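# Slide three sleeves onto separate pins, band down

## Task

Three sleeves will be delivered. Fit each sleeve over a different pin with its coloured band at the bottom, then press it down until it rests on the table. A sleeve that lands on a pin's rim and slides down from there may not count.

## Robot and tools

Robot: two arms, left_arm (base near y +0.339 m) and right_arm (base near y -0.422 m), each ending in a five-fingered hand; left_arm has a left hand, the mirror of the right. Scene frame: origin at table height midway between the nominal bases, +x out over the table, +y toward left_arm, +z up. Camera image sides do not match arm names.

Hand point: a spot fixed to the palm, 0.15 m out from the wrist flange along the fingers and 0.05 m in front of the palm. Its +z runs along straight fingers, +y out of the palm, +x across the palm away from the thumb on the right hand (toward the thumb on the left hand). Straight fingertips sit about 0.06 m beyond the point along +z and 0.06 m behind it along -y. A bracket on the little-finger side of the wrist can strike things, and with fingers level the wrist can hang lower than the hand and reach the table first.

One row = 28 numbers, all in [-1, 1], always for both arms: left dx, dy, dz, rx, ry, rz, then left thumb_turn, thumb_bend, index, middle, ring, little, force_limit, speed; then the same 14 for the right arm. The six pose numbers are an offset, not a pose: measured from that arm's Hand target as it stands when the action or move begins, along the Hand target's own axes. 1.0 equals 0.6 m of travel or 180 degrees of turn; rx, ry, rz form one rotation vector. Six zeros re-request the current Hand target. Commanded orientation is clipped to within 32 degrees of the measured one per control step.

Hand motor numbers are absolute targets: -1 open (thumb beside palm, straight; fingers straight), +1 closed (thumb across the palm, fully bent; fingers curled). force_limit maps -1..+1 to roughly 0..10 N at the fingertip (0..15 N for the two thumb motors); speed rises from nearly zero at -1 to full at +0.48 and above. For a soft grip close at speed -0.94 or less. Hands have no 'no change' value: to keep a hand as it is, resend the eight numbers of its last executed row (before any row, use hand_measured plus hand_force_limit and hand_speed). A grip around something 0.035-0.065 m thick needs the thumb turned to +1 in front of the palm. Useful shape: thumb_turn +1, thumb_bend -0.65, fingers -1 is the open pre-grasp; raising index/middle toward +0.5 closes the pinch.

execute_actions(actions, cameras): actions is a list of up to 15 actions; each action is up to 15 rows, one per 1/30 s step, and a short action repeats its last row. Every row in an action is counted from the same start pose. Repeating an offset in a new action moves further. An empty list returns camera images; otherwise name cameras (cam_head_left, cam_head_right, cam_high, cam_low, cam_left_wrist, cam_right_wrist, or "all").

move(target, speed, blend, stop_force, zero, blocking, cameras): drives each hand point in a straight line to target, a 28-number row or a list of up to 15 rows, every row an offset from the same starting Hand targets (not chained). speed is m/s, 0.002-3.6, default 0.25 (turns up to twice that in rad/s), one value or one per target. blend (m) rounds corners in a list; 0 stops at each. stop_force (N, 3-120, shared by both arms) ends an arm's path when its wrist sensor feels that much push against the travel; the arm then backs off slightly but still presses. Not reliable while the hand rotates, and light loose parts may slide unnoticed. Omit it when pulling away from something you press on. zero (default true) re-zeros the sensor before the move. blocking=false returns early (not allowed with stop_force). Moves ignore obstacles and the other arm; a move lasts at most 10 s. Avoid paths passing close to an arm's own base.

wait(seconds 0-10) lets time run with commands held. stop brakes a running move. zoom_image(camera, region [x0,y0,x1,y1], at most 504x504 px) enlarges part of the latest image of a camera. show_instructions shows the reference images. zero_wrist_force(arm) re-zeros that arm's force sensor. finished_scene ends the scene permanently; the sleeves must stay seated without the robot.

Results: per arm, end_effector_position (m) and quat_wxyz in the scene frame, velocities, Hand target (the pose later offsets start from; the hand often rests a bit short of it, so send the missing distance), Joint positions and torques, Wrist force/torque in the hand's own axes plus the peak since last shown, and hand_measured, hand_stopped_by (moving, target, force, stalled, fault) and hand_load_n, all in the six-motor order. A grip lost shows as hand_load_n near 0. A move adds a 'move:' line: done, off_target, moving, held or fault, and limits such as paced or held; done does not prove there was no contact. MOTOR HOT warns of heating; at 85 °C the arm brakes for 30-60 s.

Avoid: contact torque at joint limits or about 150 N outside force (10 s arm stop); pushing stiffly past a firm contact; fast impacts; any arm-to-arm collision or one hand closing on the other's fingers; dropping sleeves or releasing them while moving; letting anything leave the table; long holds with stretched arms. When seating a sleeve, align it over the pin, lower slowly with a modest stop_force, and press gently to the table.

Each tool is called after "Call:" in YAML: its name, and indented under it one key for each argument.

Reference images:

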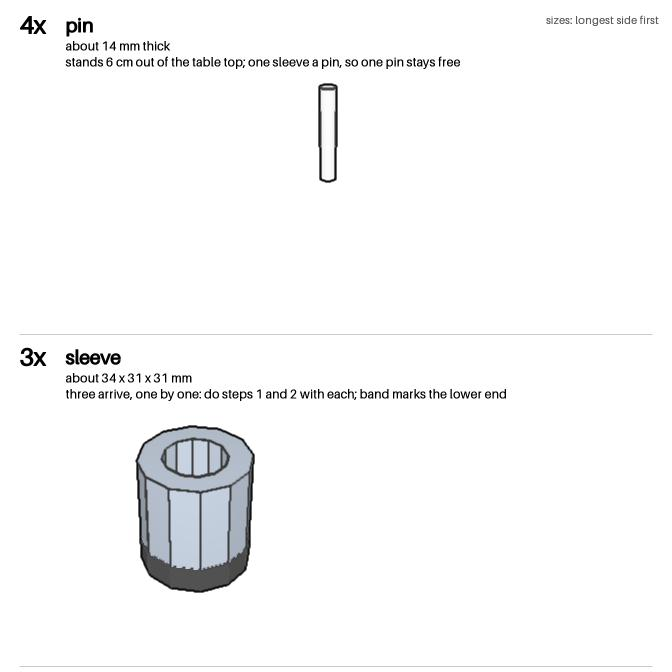

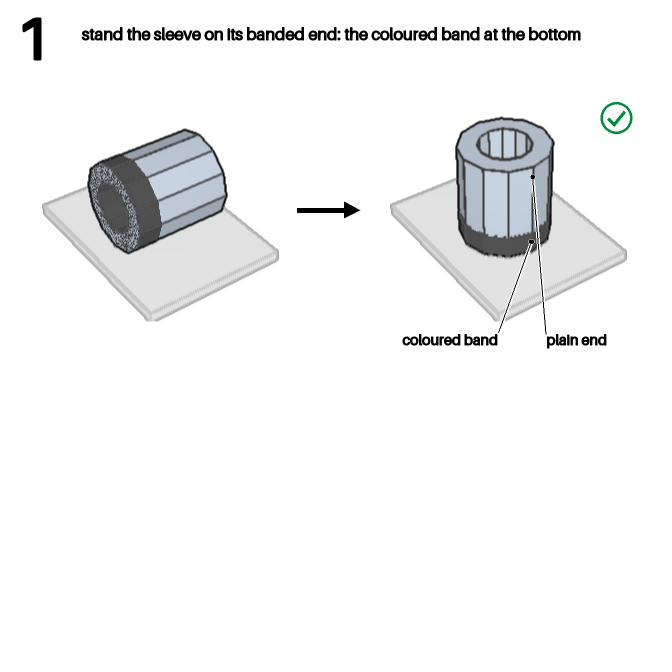

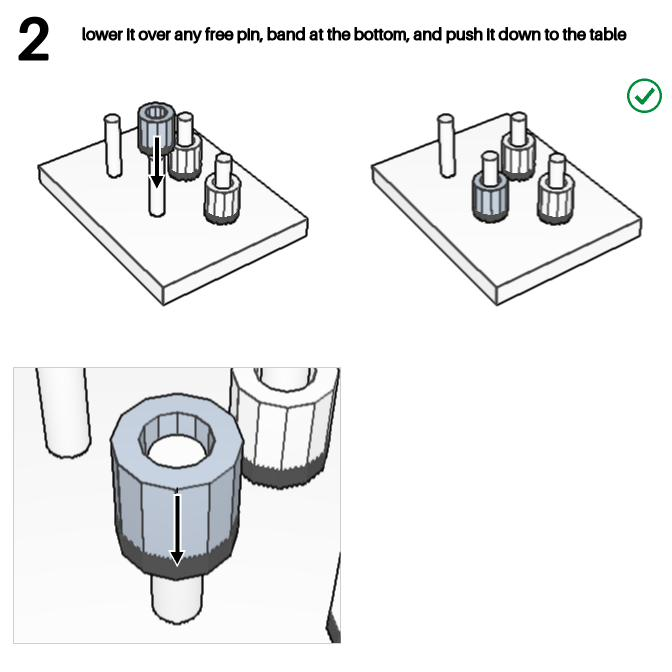

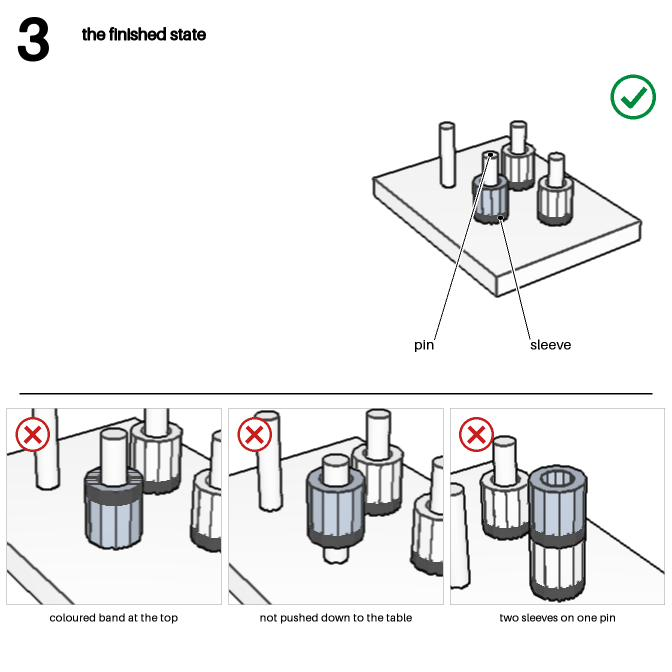

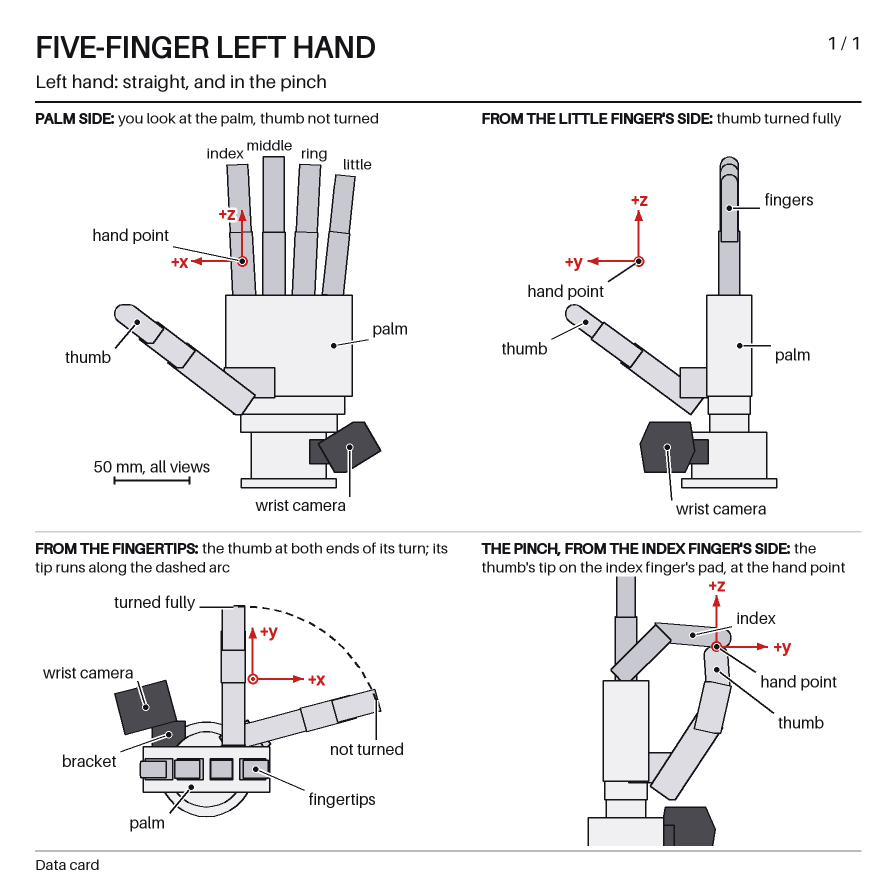

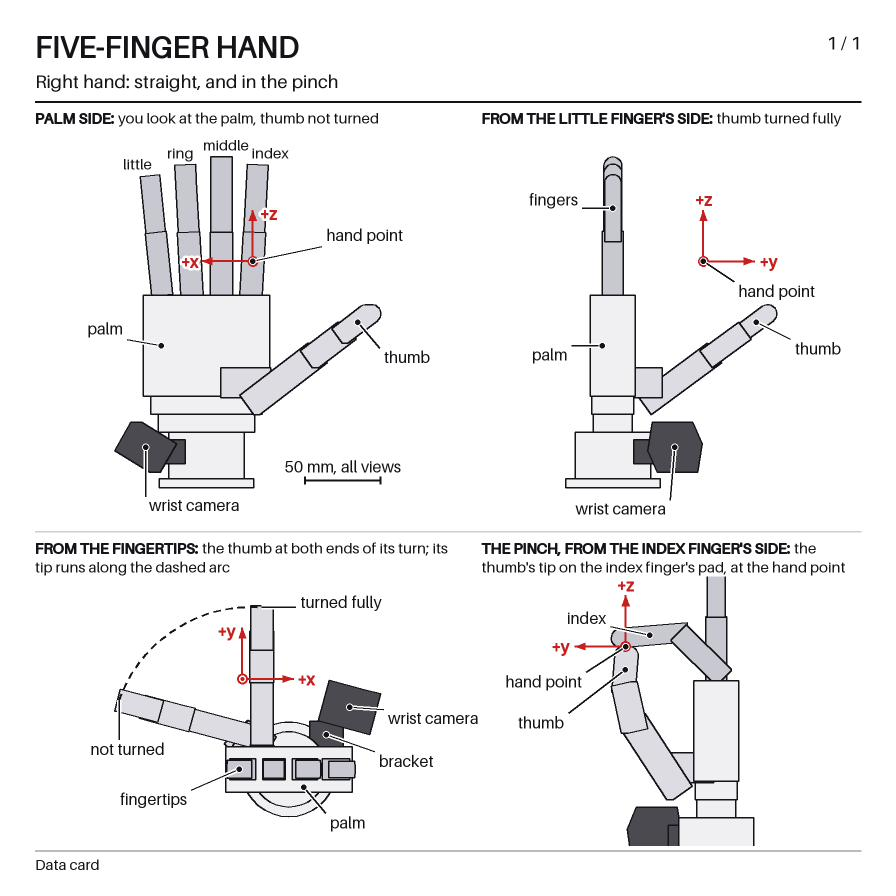

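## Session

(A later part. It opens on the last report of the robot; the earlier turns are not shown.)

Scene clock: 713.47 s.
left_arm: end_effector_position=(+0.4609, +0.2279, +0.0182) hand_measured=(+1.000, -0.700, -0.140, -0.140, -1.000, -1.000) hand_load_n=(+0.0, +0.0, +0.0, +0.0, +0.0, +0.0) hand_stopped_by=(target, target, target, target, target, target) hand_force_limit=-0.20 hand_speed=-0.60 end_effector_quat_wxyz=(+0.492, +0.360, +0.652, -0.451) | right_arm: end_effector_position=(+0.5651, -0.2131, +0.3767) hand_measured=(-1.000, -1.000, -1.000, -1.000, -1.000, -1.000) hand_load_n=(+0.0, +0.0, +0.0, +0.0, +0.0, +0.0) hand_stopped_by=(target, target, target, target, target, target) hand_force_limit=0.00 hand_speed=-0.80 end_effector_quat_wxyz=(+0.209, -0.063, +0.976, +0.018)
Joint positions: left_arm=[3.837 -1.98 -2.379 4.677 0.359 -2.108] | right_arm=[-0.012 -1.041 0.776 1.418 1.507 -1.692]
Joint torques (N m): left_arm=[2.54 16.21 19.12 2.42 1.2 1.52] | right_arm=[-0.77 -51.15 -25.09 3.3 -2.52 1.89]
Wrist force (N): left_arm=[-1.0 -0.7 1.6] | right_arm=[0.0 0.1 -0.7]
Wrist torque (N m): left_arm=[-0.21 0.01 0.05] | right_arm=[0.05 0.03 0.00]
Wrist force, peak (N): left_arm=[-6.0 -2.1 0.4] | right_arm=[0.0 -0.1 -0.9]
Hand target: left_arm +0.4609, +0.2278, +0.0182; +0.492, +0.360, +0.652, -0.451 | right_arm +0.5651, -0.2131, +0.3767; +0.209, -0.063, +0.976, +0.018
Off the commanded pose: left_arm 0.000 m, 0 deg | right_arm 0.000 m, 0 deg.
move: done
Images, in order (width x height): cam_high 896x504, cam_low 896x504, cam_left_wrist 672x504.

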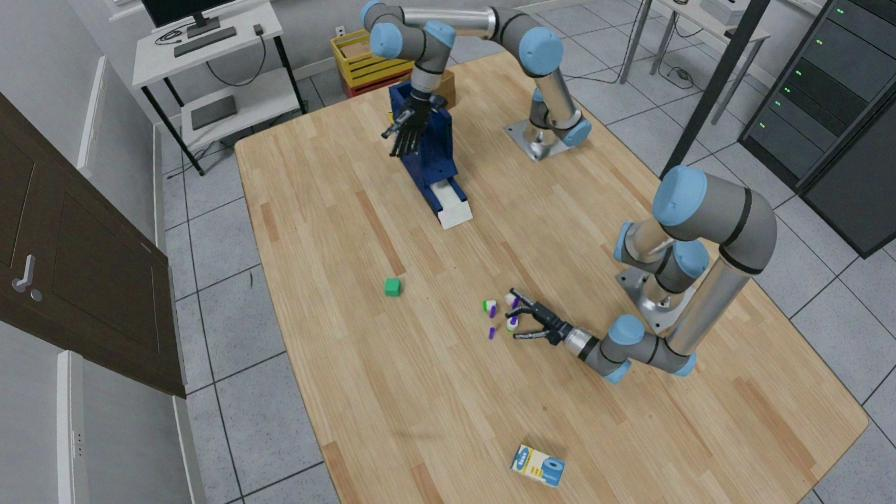

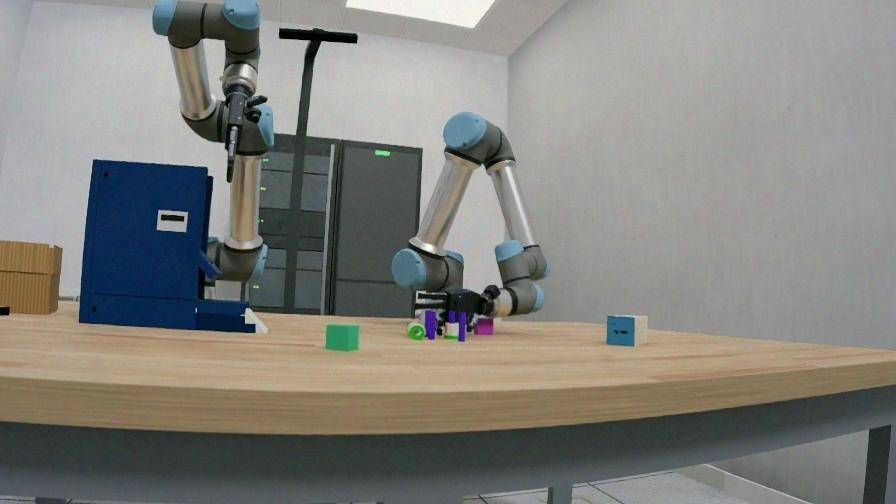

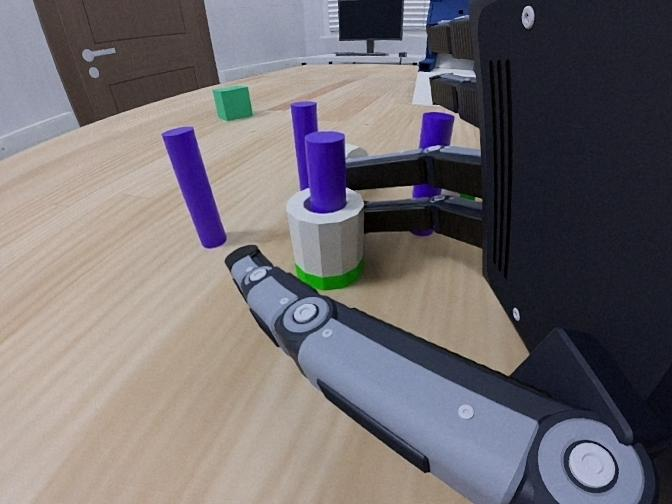

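Call:
move:
  target:
    - [-0.1288,-0.0312,-0.0148,0,0,0, 1, -0.7, -0.14, -0.14, -1, -1, -0.2, -0.6, 0,0,0,0,0,0,-1,-1,-1,-1,-1,-1,0.0,-0.8]
    - [-0.306,-0.074,-0.0353,0,0,0, 1, -0.7, -0.14, -0.14, -1, -1, -0.2, -0.6, 0,0,0,0,0,0,-1,-1,-1,-1,-1,-1,0.0,-0.8]
  speed: [0.06,0.2]
  blend: 0.01
  cameras: ["all"]

Call:
zoom_image:
  camera: "cam_high"
  region: [470, 280, 550, 350]

Call:
zoom_image:
  camera: "cam_low"
  region: [400, 280, 500, 350]

Call:
zoom_image:
  camera: "cam_head_right"
  region: [380, 250, 480, 340]

Scene clock: 759.50 s.
left_arm: end_effector_position=(+0.4611, +0.2283, +0.2082) hand_measured=(+1.000, -0.700, -0.140, -0.140, -1.000, -1.000) hand_load_n=(+0.0, +0.0, +0.0, +0.0, +0.0, +0.0) hand_stopped_by=(target, target, target, target, target, target) hand_force_limit=-0.20 hand_speed=-0.60 end_effector_quat_wxyz=(+0.492, +0.360, +0.652, -0.451) | right_arm: end_effector_position=(+0.5651, -0.2131, +0.3767) hand_measured=(-1.000, -1.000, -1.000, -1.000, -1.000, -1.000) hand_load_n=(+0.0, +0.0, +0.0, +0.0, +0.0, +0.0) hand_stopped_by=(target, target, target, target, target, target) hand_force_limit=0.00 hand_speed=-0.80 end_effector_quat_wxyz=(+0.209, -0.063, +0.976, +0.018)
Joint positions: left_arm=[3.838 -1.513 -2.201 4.031 0.36 -2.107] | right_arm=[-0.012 -1.041 0.776 1.418 1.507 -1.692]
Joint torques (N m): left_arm=[-1.74 27.01 13.14 -0.51 -1.6 -2.02] | right_arm=[-0.38 -51.23 -25.4 3.26 -2.57 1.81]
Wrist force (N): left_arm=[-0.8 -0.7 1.6] | right_arm=[-0.2 -0.2 -0.5]
Wrist torque (N m): left_arm=[-0.21 -0.02 0.02] | right_arm=[0.01 0.06 -0.02]
Wrist force, peak (N): left_arm=[-2.5 -1.4 1.3] | right_arm=[-0.3 0.0 -1.1]
Hand target: left_arm +0.4610, +0.2283, +0.2083; +0.492, +0.360, +0.652, -0.451 | right_arm +0.5651, -0.2131, +0.3767; +0.209, -0.063, +0.976, +0.018
Off the commanded pose: left_arm 0.000 m, 0 deg | right_arm 0.000 m, 0 deg.
move: done

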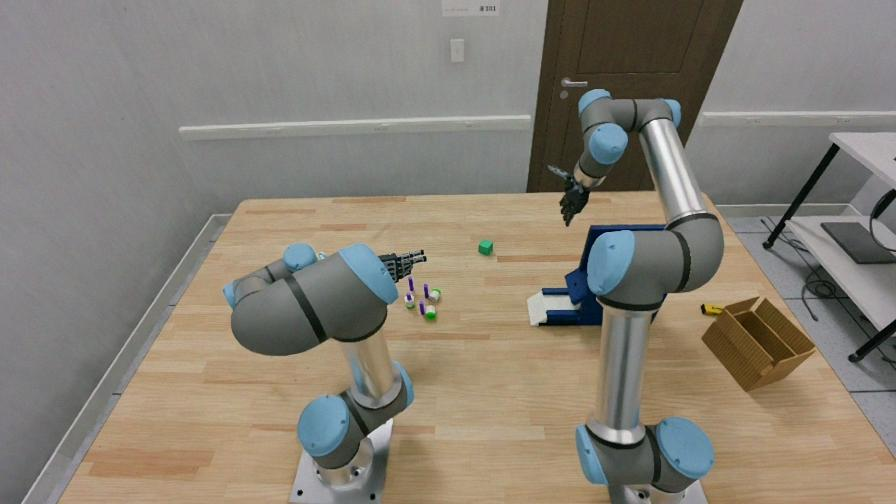

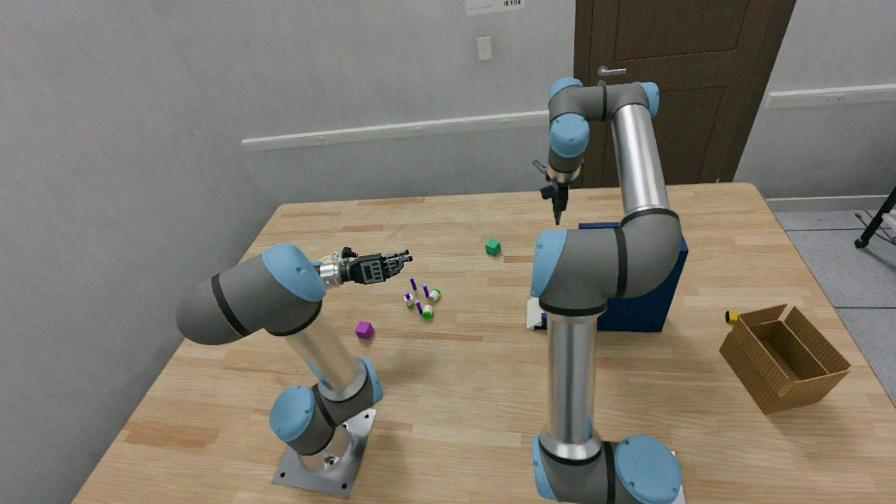

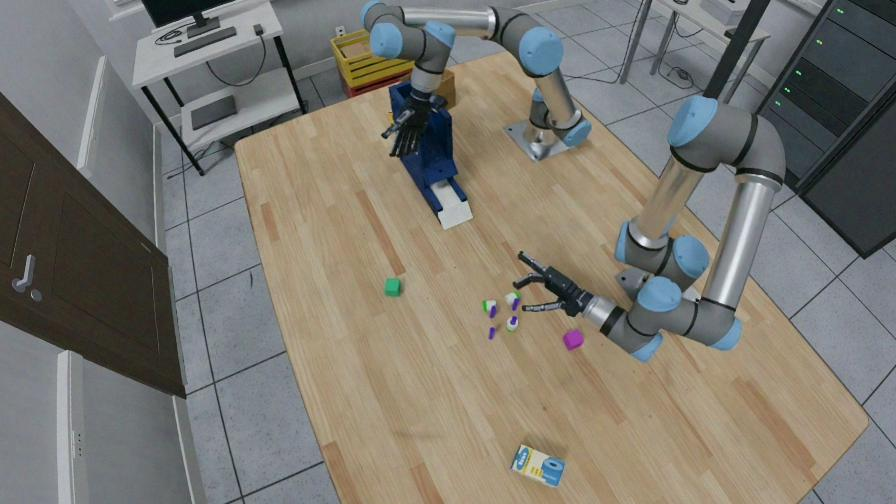

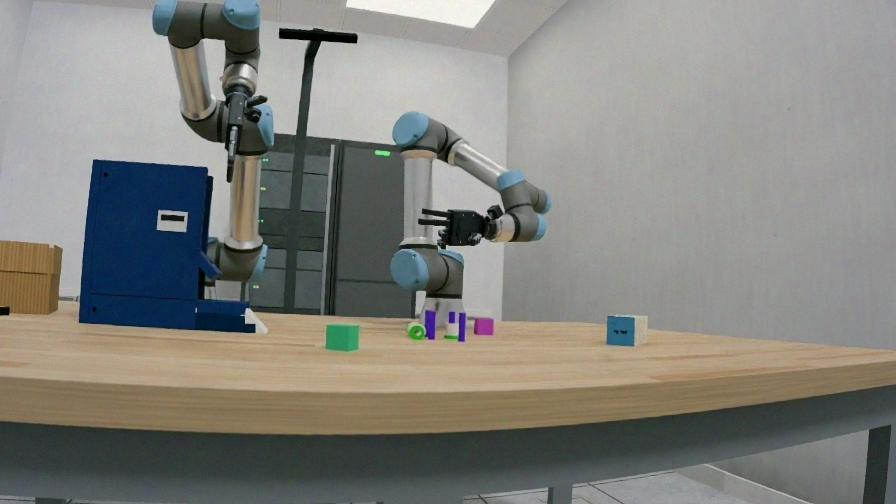

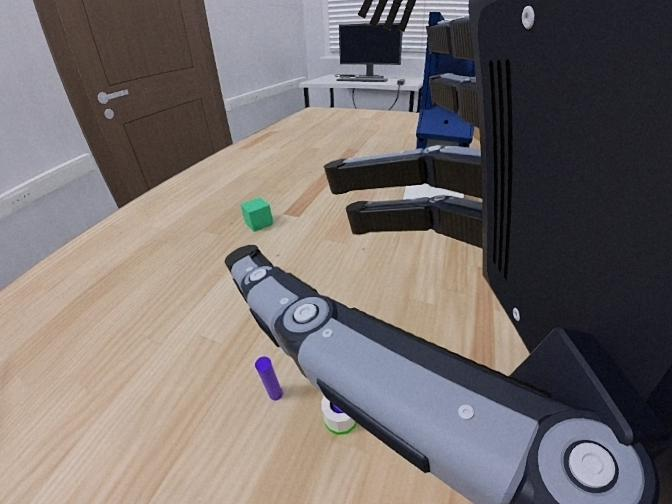

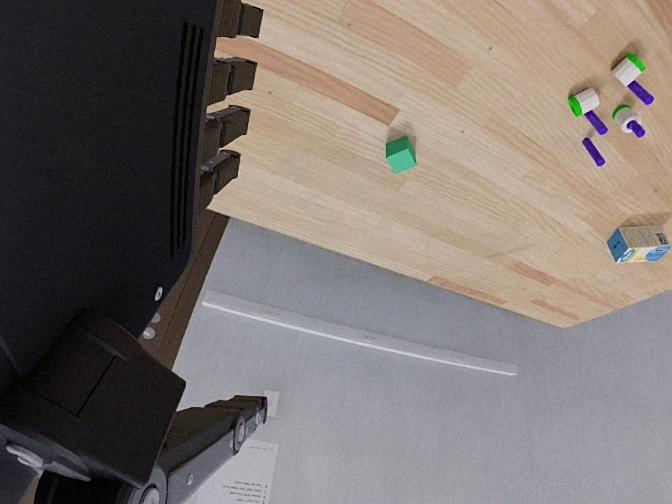

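Scaled by 6.300 from the camera's 896x504 image, which has a finer 1280x720 frame.

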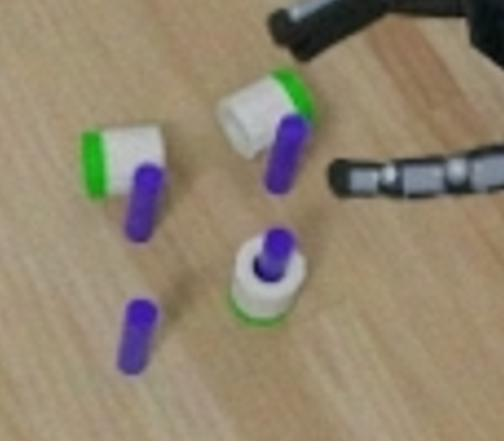

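Scaled by 5.040 from the camera's 896x504 image, which has a finer 1280x720 frame.

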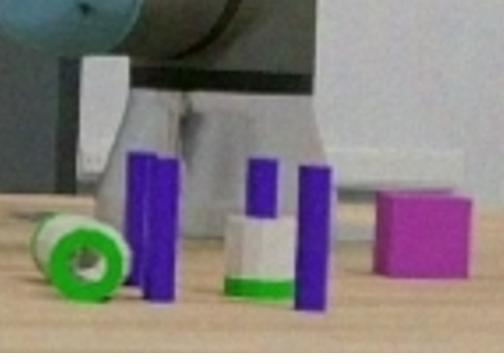

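Scaled by 5.040 from the camera's 896x504 image, which has a finer 1280x720 frame.

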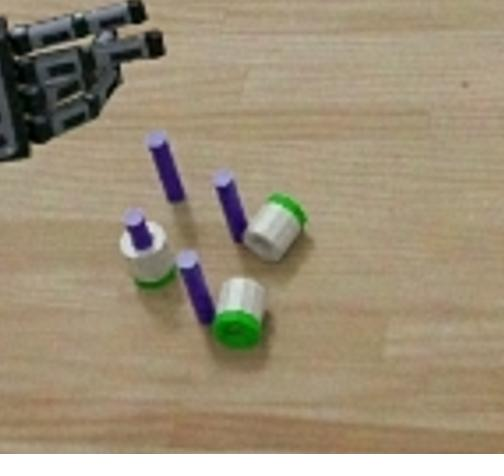

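Call:
move:
  target:
    - [-0.198,-0.0815,0.0683,0.0084,-0.0346,0, -1, -1, -1, 1, 1, 1, -0.2, 0.2, 0,0,0,0,0,0,-1,-1,-1,-1,-1,-1,0.0,-0.8]
    - [-0.198,-0.0815,0.0683,-0.2944,-0.1048,-0.0174, -1, -1, -1, 1, 1, 1, -0.2, 0.2, 0,0,0,0,0,0,-1,-1,-1,-1,-1,-1,0.0,-0.8]
    - [-0.198,-0.0815,0.0683,-0.1925,-0.0467,-0.5443, -1, -1, -1, 1, 1, 1, -0.2, 0.2, 0,0,0,0,0,0,-1,-1,-1,-1,-1,-1,0.0,-0.8]
  speed: [0.25,0.5,0.5]
  cameras: ["cam_high", "cam_low", "cam_left_wrist"]

Scene clock: 791.63 s.
left_arm: end_effector_position=(+0.4602, +0.1703, +0.3300) hand_measured=(-1.000, -1.000, -1.000, +1.000, +1.000, +1.000) hand_load_n=(+0.0, +0.5, +0.0, +0.0, +0.0, +0.0) hand_stopped_by=(target, target, target, target, target, target) hand_force_limit=-0.20 hand_speed=0.20 end_effector_quat_wxyz=(+0.103, -0.421, +0.754, -0.493) | right_arm: end_effector_position=(+0.5651, -0.2131, +0.3767) hand_measured=(-1.000, -1.000, -1.000, -1.000, -1.000, -1.000) hand_load_n=(+0.0, +0.0, +0.0, +0.0, +0.0, +0.0) hand_stopped_by=(target, target, target, target, target, target) hand_force_limit=0.00 hand_speed=-0.80 end_effector_quat_wxyz=(+0.209, -0.063, +0.976, +0.018)
Joint positions: left_arm=[3.55 -1.695 -1.547 2.197 -0.606 -2.489] | right_arm=[-0.012 -1.041 0.776 1.418 1.507 -1.692]
Joint torques (N m): left_arm=[-6.29 26.83 6.37 -1.37 1.89 -1.93] | right_arm=[-0.37 -51.42 -24.98 3.35 -2.49 1.79]
Wrist force (N): left_arm=[2.2 -2.5 2.6] | right_arm=[-0.2 -0.2 -0.7]
Wrist torque (N m): left_arm=[-0.26 -0.05 0.21] | right_arm=[0.04 0.06 -0.02]
Wrist force, peak (N): left_arm=[2.4 -2.6 2.5] | right_arm=[-0.3 -0.1 -1.1]
Hand target: left_arm +0.4601, +0.1702, +0.3300; +0.103, -0.421, +0.754, -0.493 | right_arm +0.5651, -0.2131, +0.3767; +0.209, -0.063, +0.976, +0.018
Off the commanded pose: left_arm 0.000 m, 0 deg | right_arm 0.000 m, 0 deg.
move: done
Images, in order (width x height): cam_high 896x504, cam_low 896x504, cam_left_wrist 672x504.

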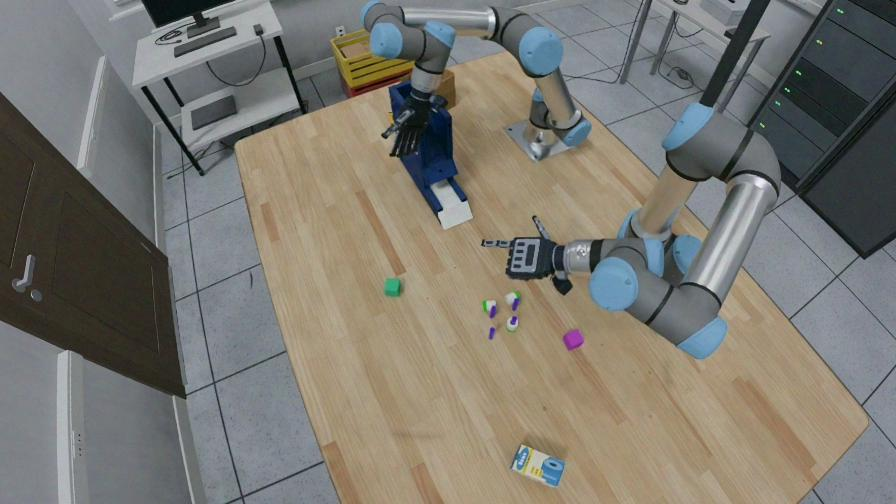

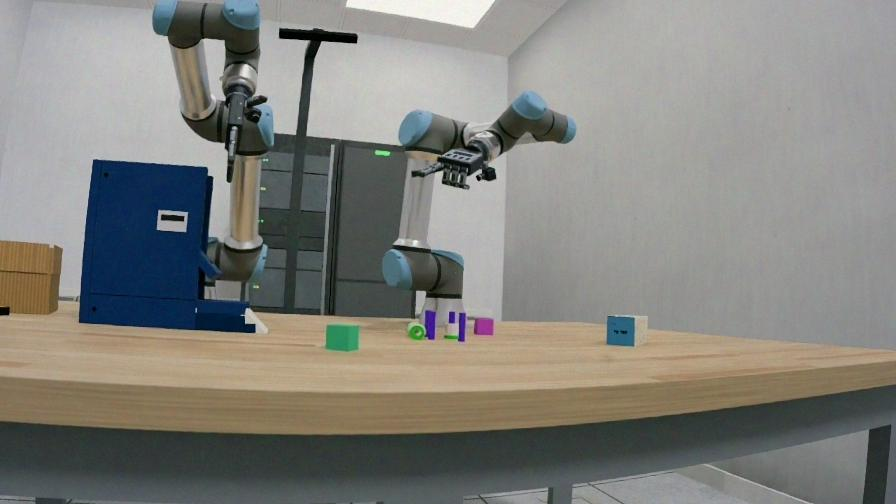

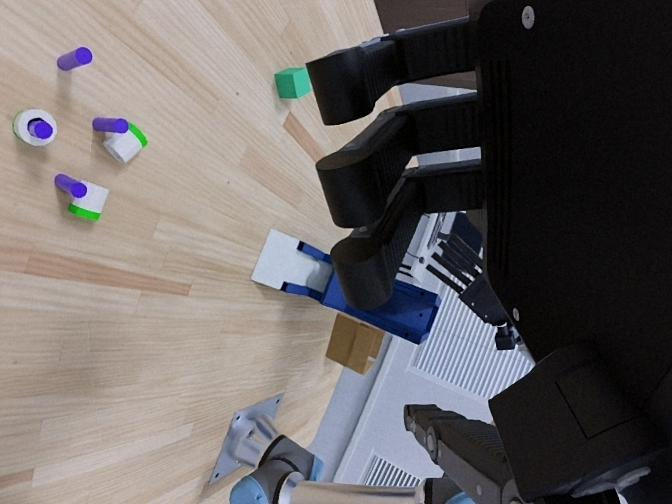

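Call:
move:
  target: [0.0208,0.2545,0.1227,-0.2849,-0.1853,-0.1589, -1, -1, -1, 1, 1, 1, -0.2, 0.2, 0,0,0,0,0,0,-1,-1,-1,-1,-1,-1,0.0,-0.8]
  speed: 0.3
  cameras: ["cam_high", "cam_low", "cam_left_wrist", "cam_head_right"]

Call:
zoom_image:
  camera: "cam_high"
  region: [470, 240, 570, 340]

Call:
zoom_image:
  camera: "cam_low"
  region: [380, 260, 500, 350]

Scene clock: 799.43 s.
left_arm: end_effector_position=(+0.4129, +0.1369, +0.1702) hand_measured=(-1.000, -1.000, -1.000, +1.000, +1.000, +1.000) hand_load_n=(+0.0, +0.0, +0.0, +0.0, +0.0, +0.0) hand_stopped_by=(target, target, target, target, target, target) hand_force_limit=-0.20 hand_speed=0.20 end_effector_quat_wxyz=(+0.001, +0.706, -0.708, +0.001) | right_arm: end_effector_position=(+0.5651, -0.2131, +0.3767) hand_measured=(-1.000, -1.000, -1.000, -1.000, -1.000, -1.000) hand_load_n=(+0.0, +0.0, -0.5, +0.0, +0.0, +0.0) hand_stopped_by=(target, target, target, target, target, target) hand_force_limit=0.00 hand_speed=-0.80 end_effector_quat_wxyz=(+0.209, -0.063, +0.976, +0.018)
Joint positions: left_arm=[3.093 -2.113 -1.304 1.845 -1.568 -3.216] | right_arm=[-0.012 -1.041 0.776 1.418 1.507 -1.692]
Joint torques (N m): left_arm=[4.2 39.68 6.36 -1.13 -0.48 -0.83] | right_arm=[-0.29 -51.41 -24.79 3.37 -2.58 1.8]
Wrist force (N): left_arm=[0.7 -0.2 0.9] | right_arm=[0.1 0.1 -0.5]
Wrist torque (N m): left_arm=[-0.02 -0.01 -0.02] | right_arm=[0.05 0.03 0.00]
Wrist force, peak (N): left_arm=[2.5 -2.7 2.8] | right_arm=[-0.1 -0.2 -1.0]
Hand target: left_arm +0.4129, +0.1369, +0.1702; +0.001, +0.706, -0.708, +0.000 | right_arm +0.5651, -0.2131, +0.3767; +0.209, -0.063, +0.976, +0.018
Off the commanded pose: left_arm 0.000 m, 0 deg | right_arm 0.000 m, 0 deg.
move: done
Images, in order (width x height): cam_head_right 896x504, cam_high 896x504, cam_low 896x504, cam_left_wrist 672x504.

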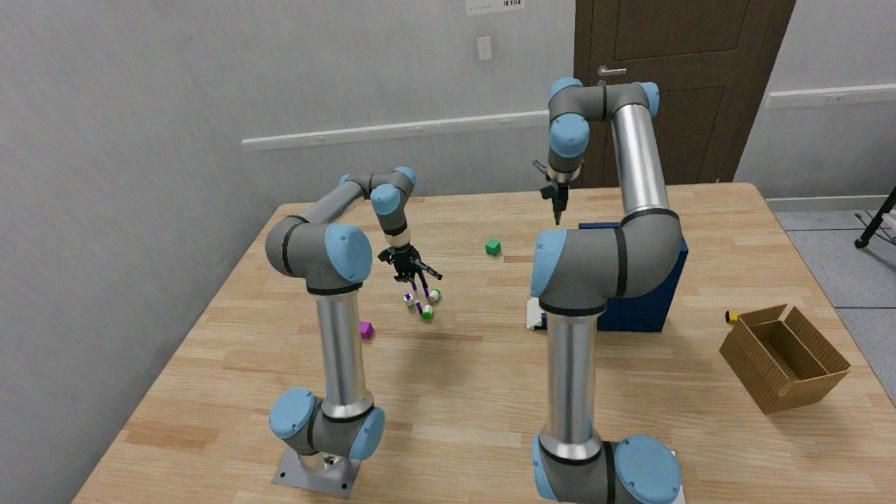

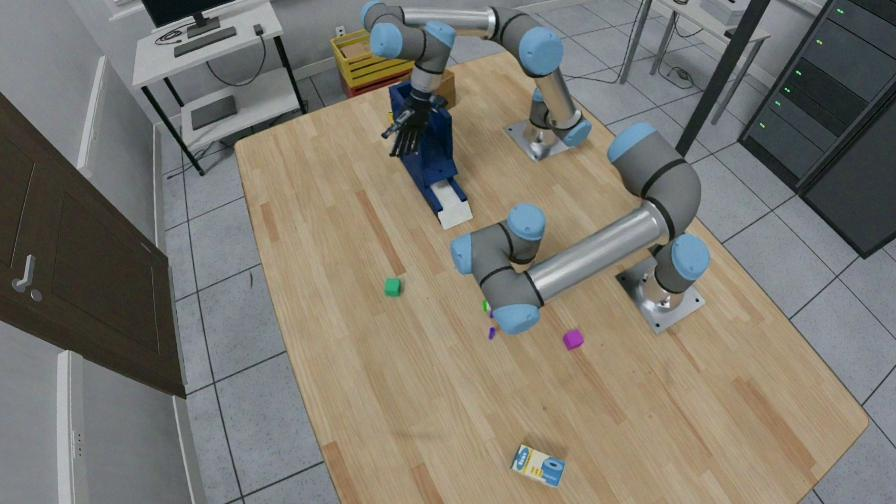

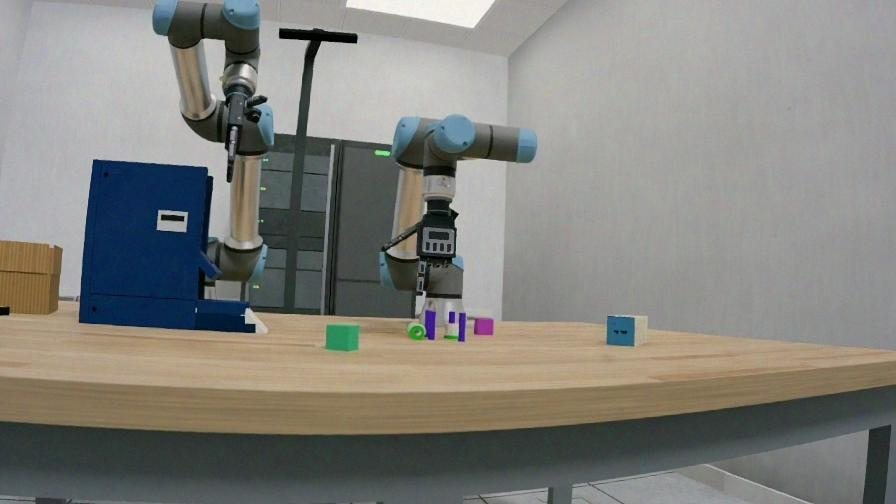

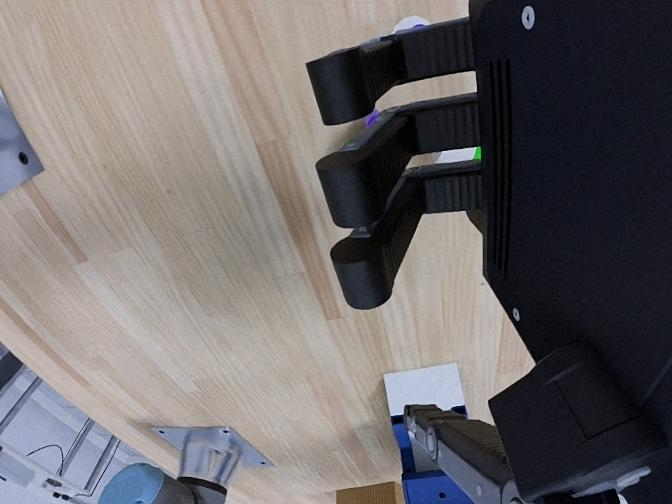

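Scaled by 5.040 from the camera's 896x504 image, which has a finer 1280x720 frame.

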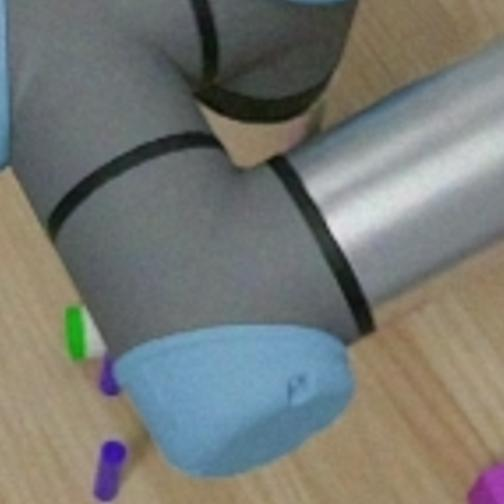

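Scaled by 4.200 from the camera's 896x504 image, which has a finer 1280x720 frame.

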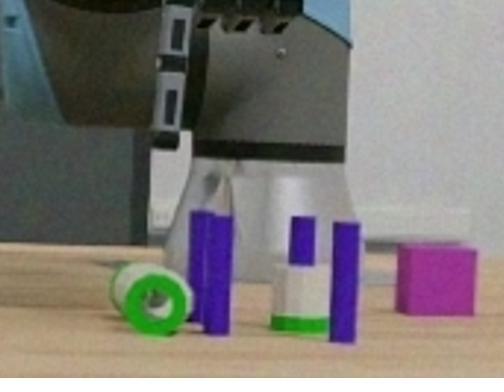

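Call:
zoom_image:
  camera: "cam_head_right"
  region: [360, 230, 480, 340]

Call:
zoom_image:
  camera: "cam_left_wrist"
  region: [300, 0, 550, 260]

Scaled by 4.200 from the camera's 896x504 image, which has a finer 1280x720 frame.

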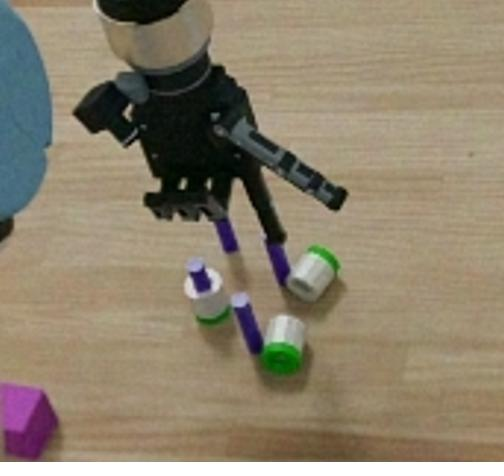

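Scaled by 1.938 from the camera's 672x504 image, which has a finer 960x720 frame.

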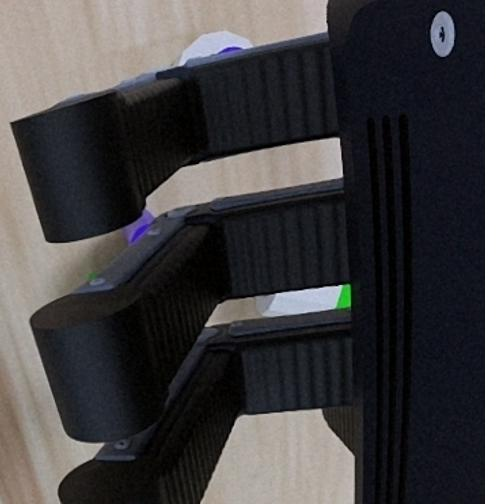

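Call:
move:
  target: [-0.015,0.0383,0.0583,0,0,0, -1, -1, -1, 1, 1, 1, -0.2, 0.2, 0,0,0,0,0,0,-1,-1,-1,-1,-1,-1,0.0,-0.8]
  speed: 0.15
  cameras: ["cam_high", "cam_low", "cam_left_wrist", "cam_head_right", "cam_head_left"]

Call:
zoom_image:
  camera: "cam_head_right"
  region: [380, 250, 460, 330]

Call:
zoom_image:
  camera: "cam_low"
  region: [380, 270, 480, 350]

Call:
zoom_image:
  camera: "cam_head_left"
  region: [380, 250, 460, 330]

Scene clock: 813.50 s.
left_arm: end_effector_position=(+0.3899, +0.1460, +0.1353) hand_measured=(-1.000, -1.000, -1.000, +1.000, +1.000, +1.000) hand_load_n=(+0.0, +0.0, -0.5, +0.0, +0.0, +0.5) hand_stopped_by=(target, target, target, target, target, target) hand_force_limit=-0.20 hand_speed=0.20 end_effector_quat_wxyz=(+0.001, +0.706, -0.708, +0.001) | right_arm: end_effector_position=(+0.5651, -0.2131, +0.3767) hand_measured=(-1.000, -1.000, -1.000, -1.000, -1.000, -1.000) hand_load_n=(+0.0, +0.0, +0.0, +0.0, +0.0, +0.0) hand_stopped_by=(target, target, target, target, target, target) hand_force_limit=0.00 hand_speed=-0.80 end_effector_quat_wxyz=(+0.209, -0.063, +0.976, +0.018)
Joint positions: left_arm=[3.108 -2.082 -1.447 1.957 -1.569 -3.201] | right_arm=[-0.012 -1.041 0.776 1.418 1.507 -1.692]
Joint torques (N m): left_arm=[-7.35 26.35 17.99 -3.85 1.48 -2.32] | right_arm=[-0.02 -50.97 -24.97 3.29 -2.49 1.89]
Wrist force (N): left_arm=[0.4 0.1 0.8] | right_arm=[0.2 -0.1 -0.7]
Wrist torque (N m): left_arm=[0.00 0.03 -0.03] | right_arm=[0.03 -0.01 0.01]
Wrist force, peak (N): left_arm=[0.6 0.5 1.9] | right_arm=[0.0 0.0 -1.0]
Hand target: left_arm +0.3899, +0.1459, +0.1352; +0.001, +0.706, -0.708, +0.000 | right_arm +0.5651, -0.2131, +0.3767; +0.209, -0.063, +0.976, +0.018
Off the commanded pose: left_arm 0.000 m, 0 deg | right_arm 0.000 m, 0 deg.
move: done
Images, in order (width x height): cam_head_left 896x504, cam_head_right 896x504, cam_high 896x504, cam_low 896x504, cam_left_wrist 672x504.

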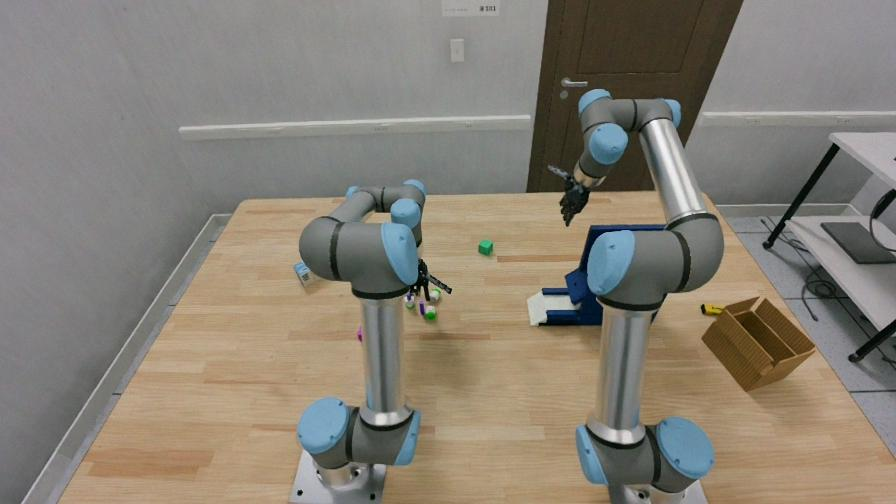

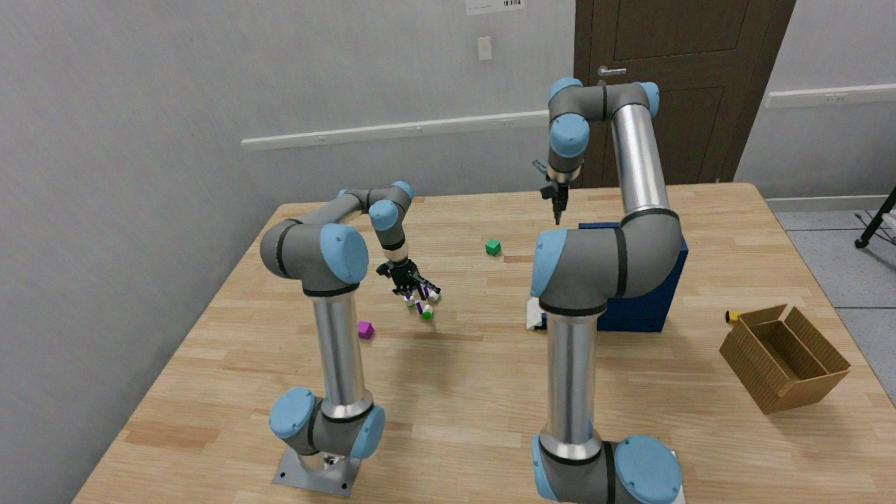

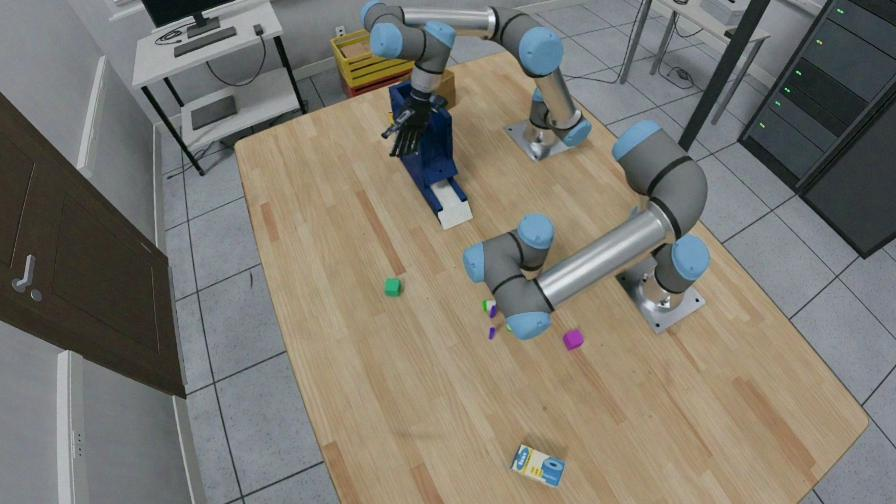

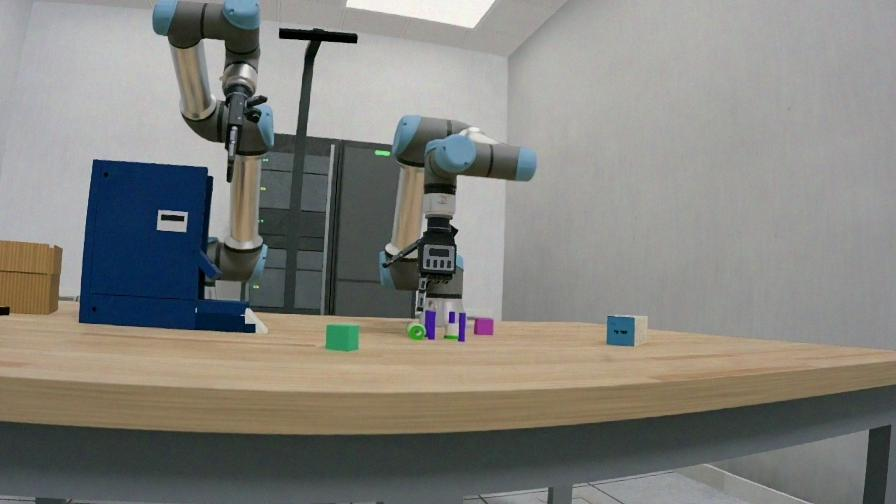

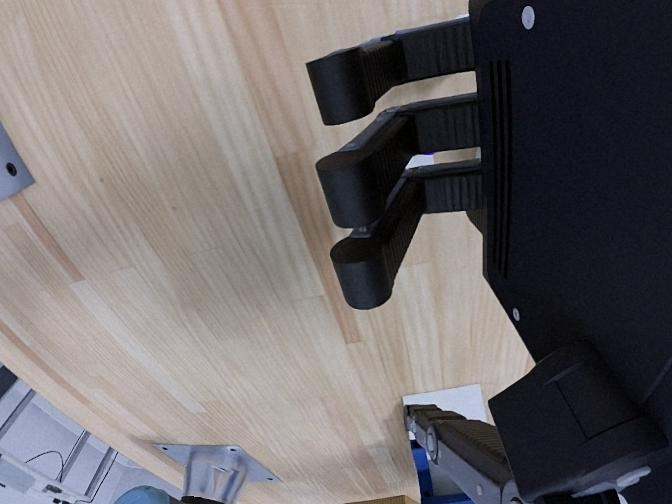

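Scaled by 6.300 from the camera's 896x504 image, which has a finer 1280x720 frame.

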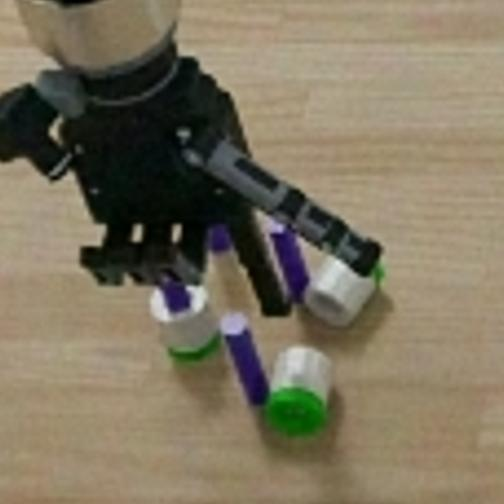

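Scaled by 5.040 from the camera's 896x504 image, which has a finer 1280x720 frame.

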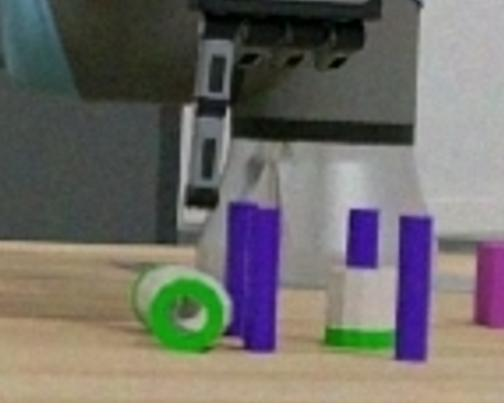

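Scaled by 6.300 from the camera's 896x504 image, which has a finer 1280x720 frame.

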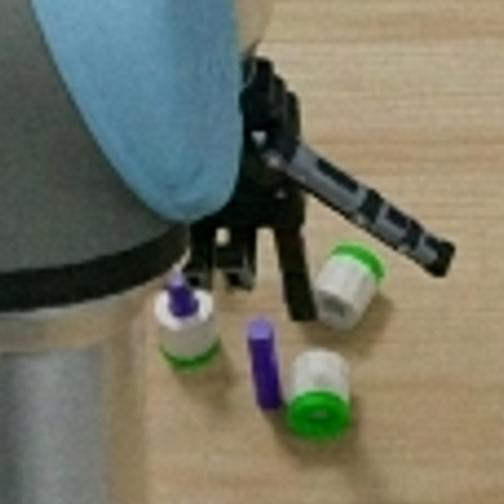

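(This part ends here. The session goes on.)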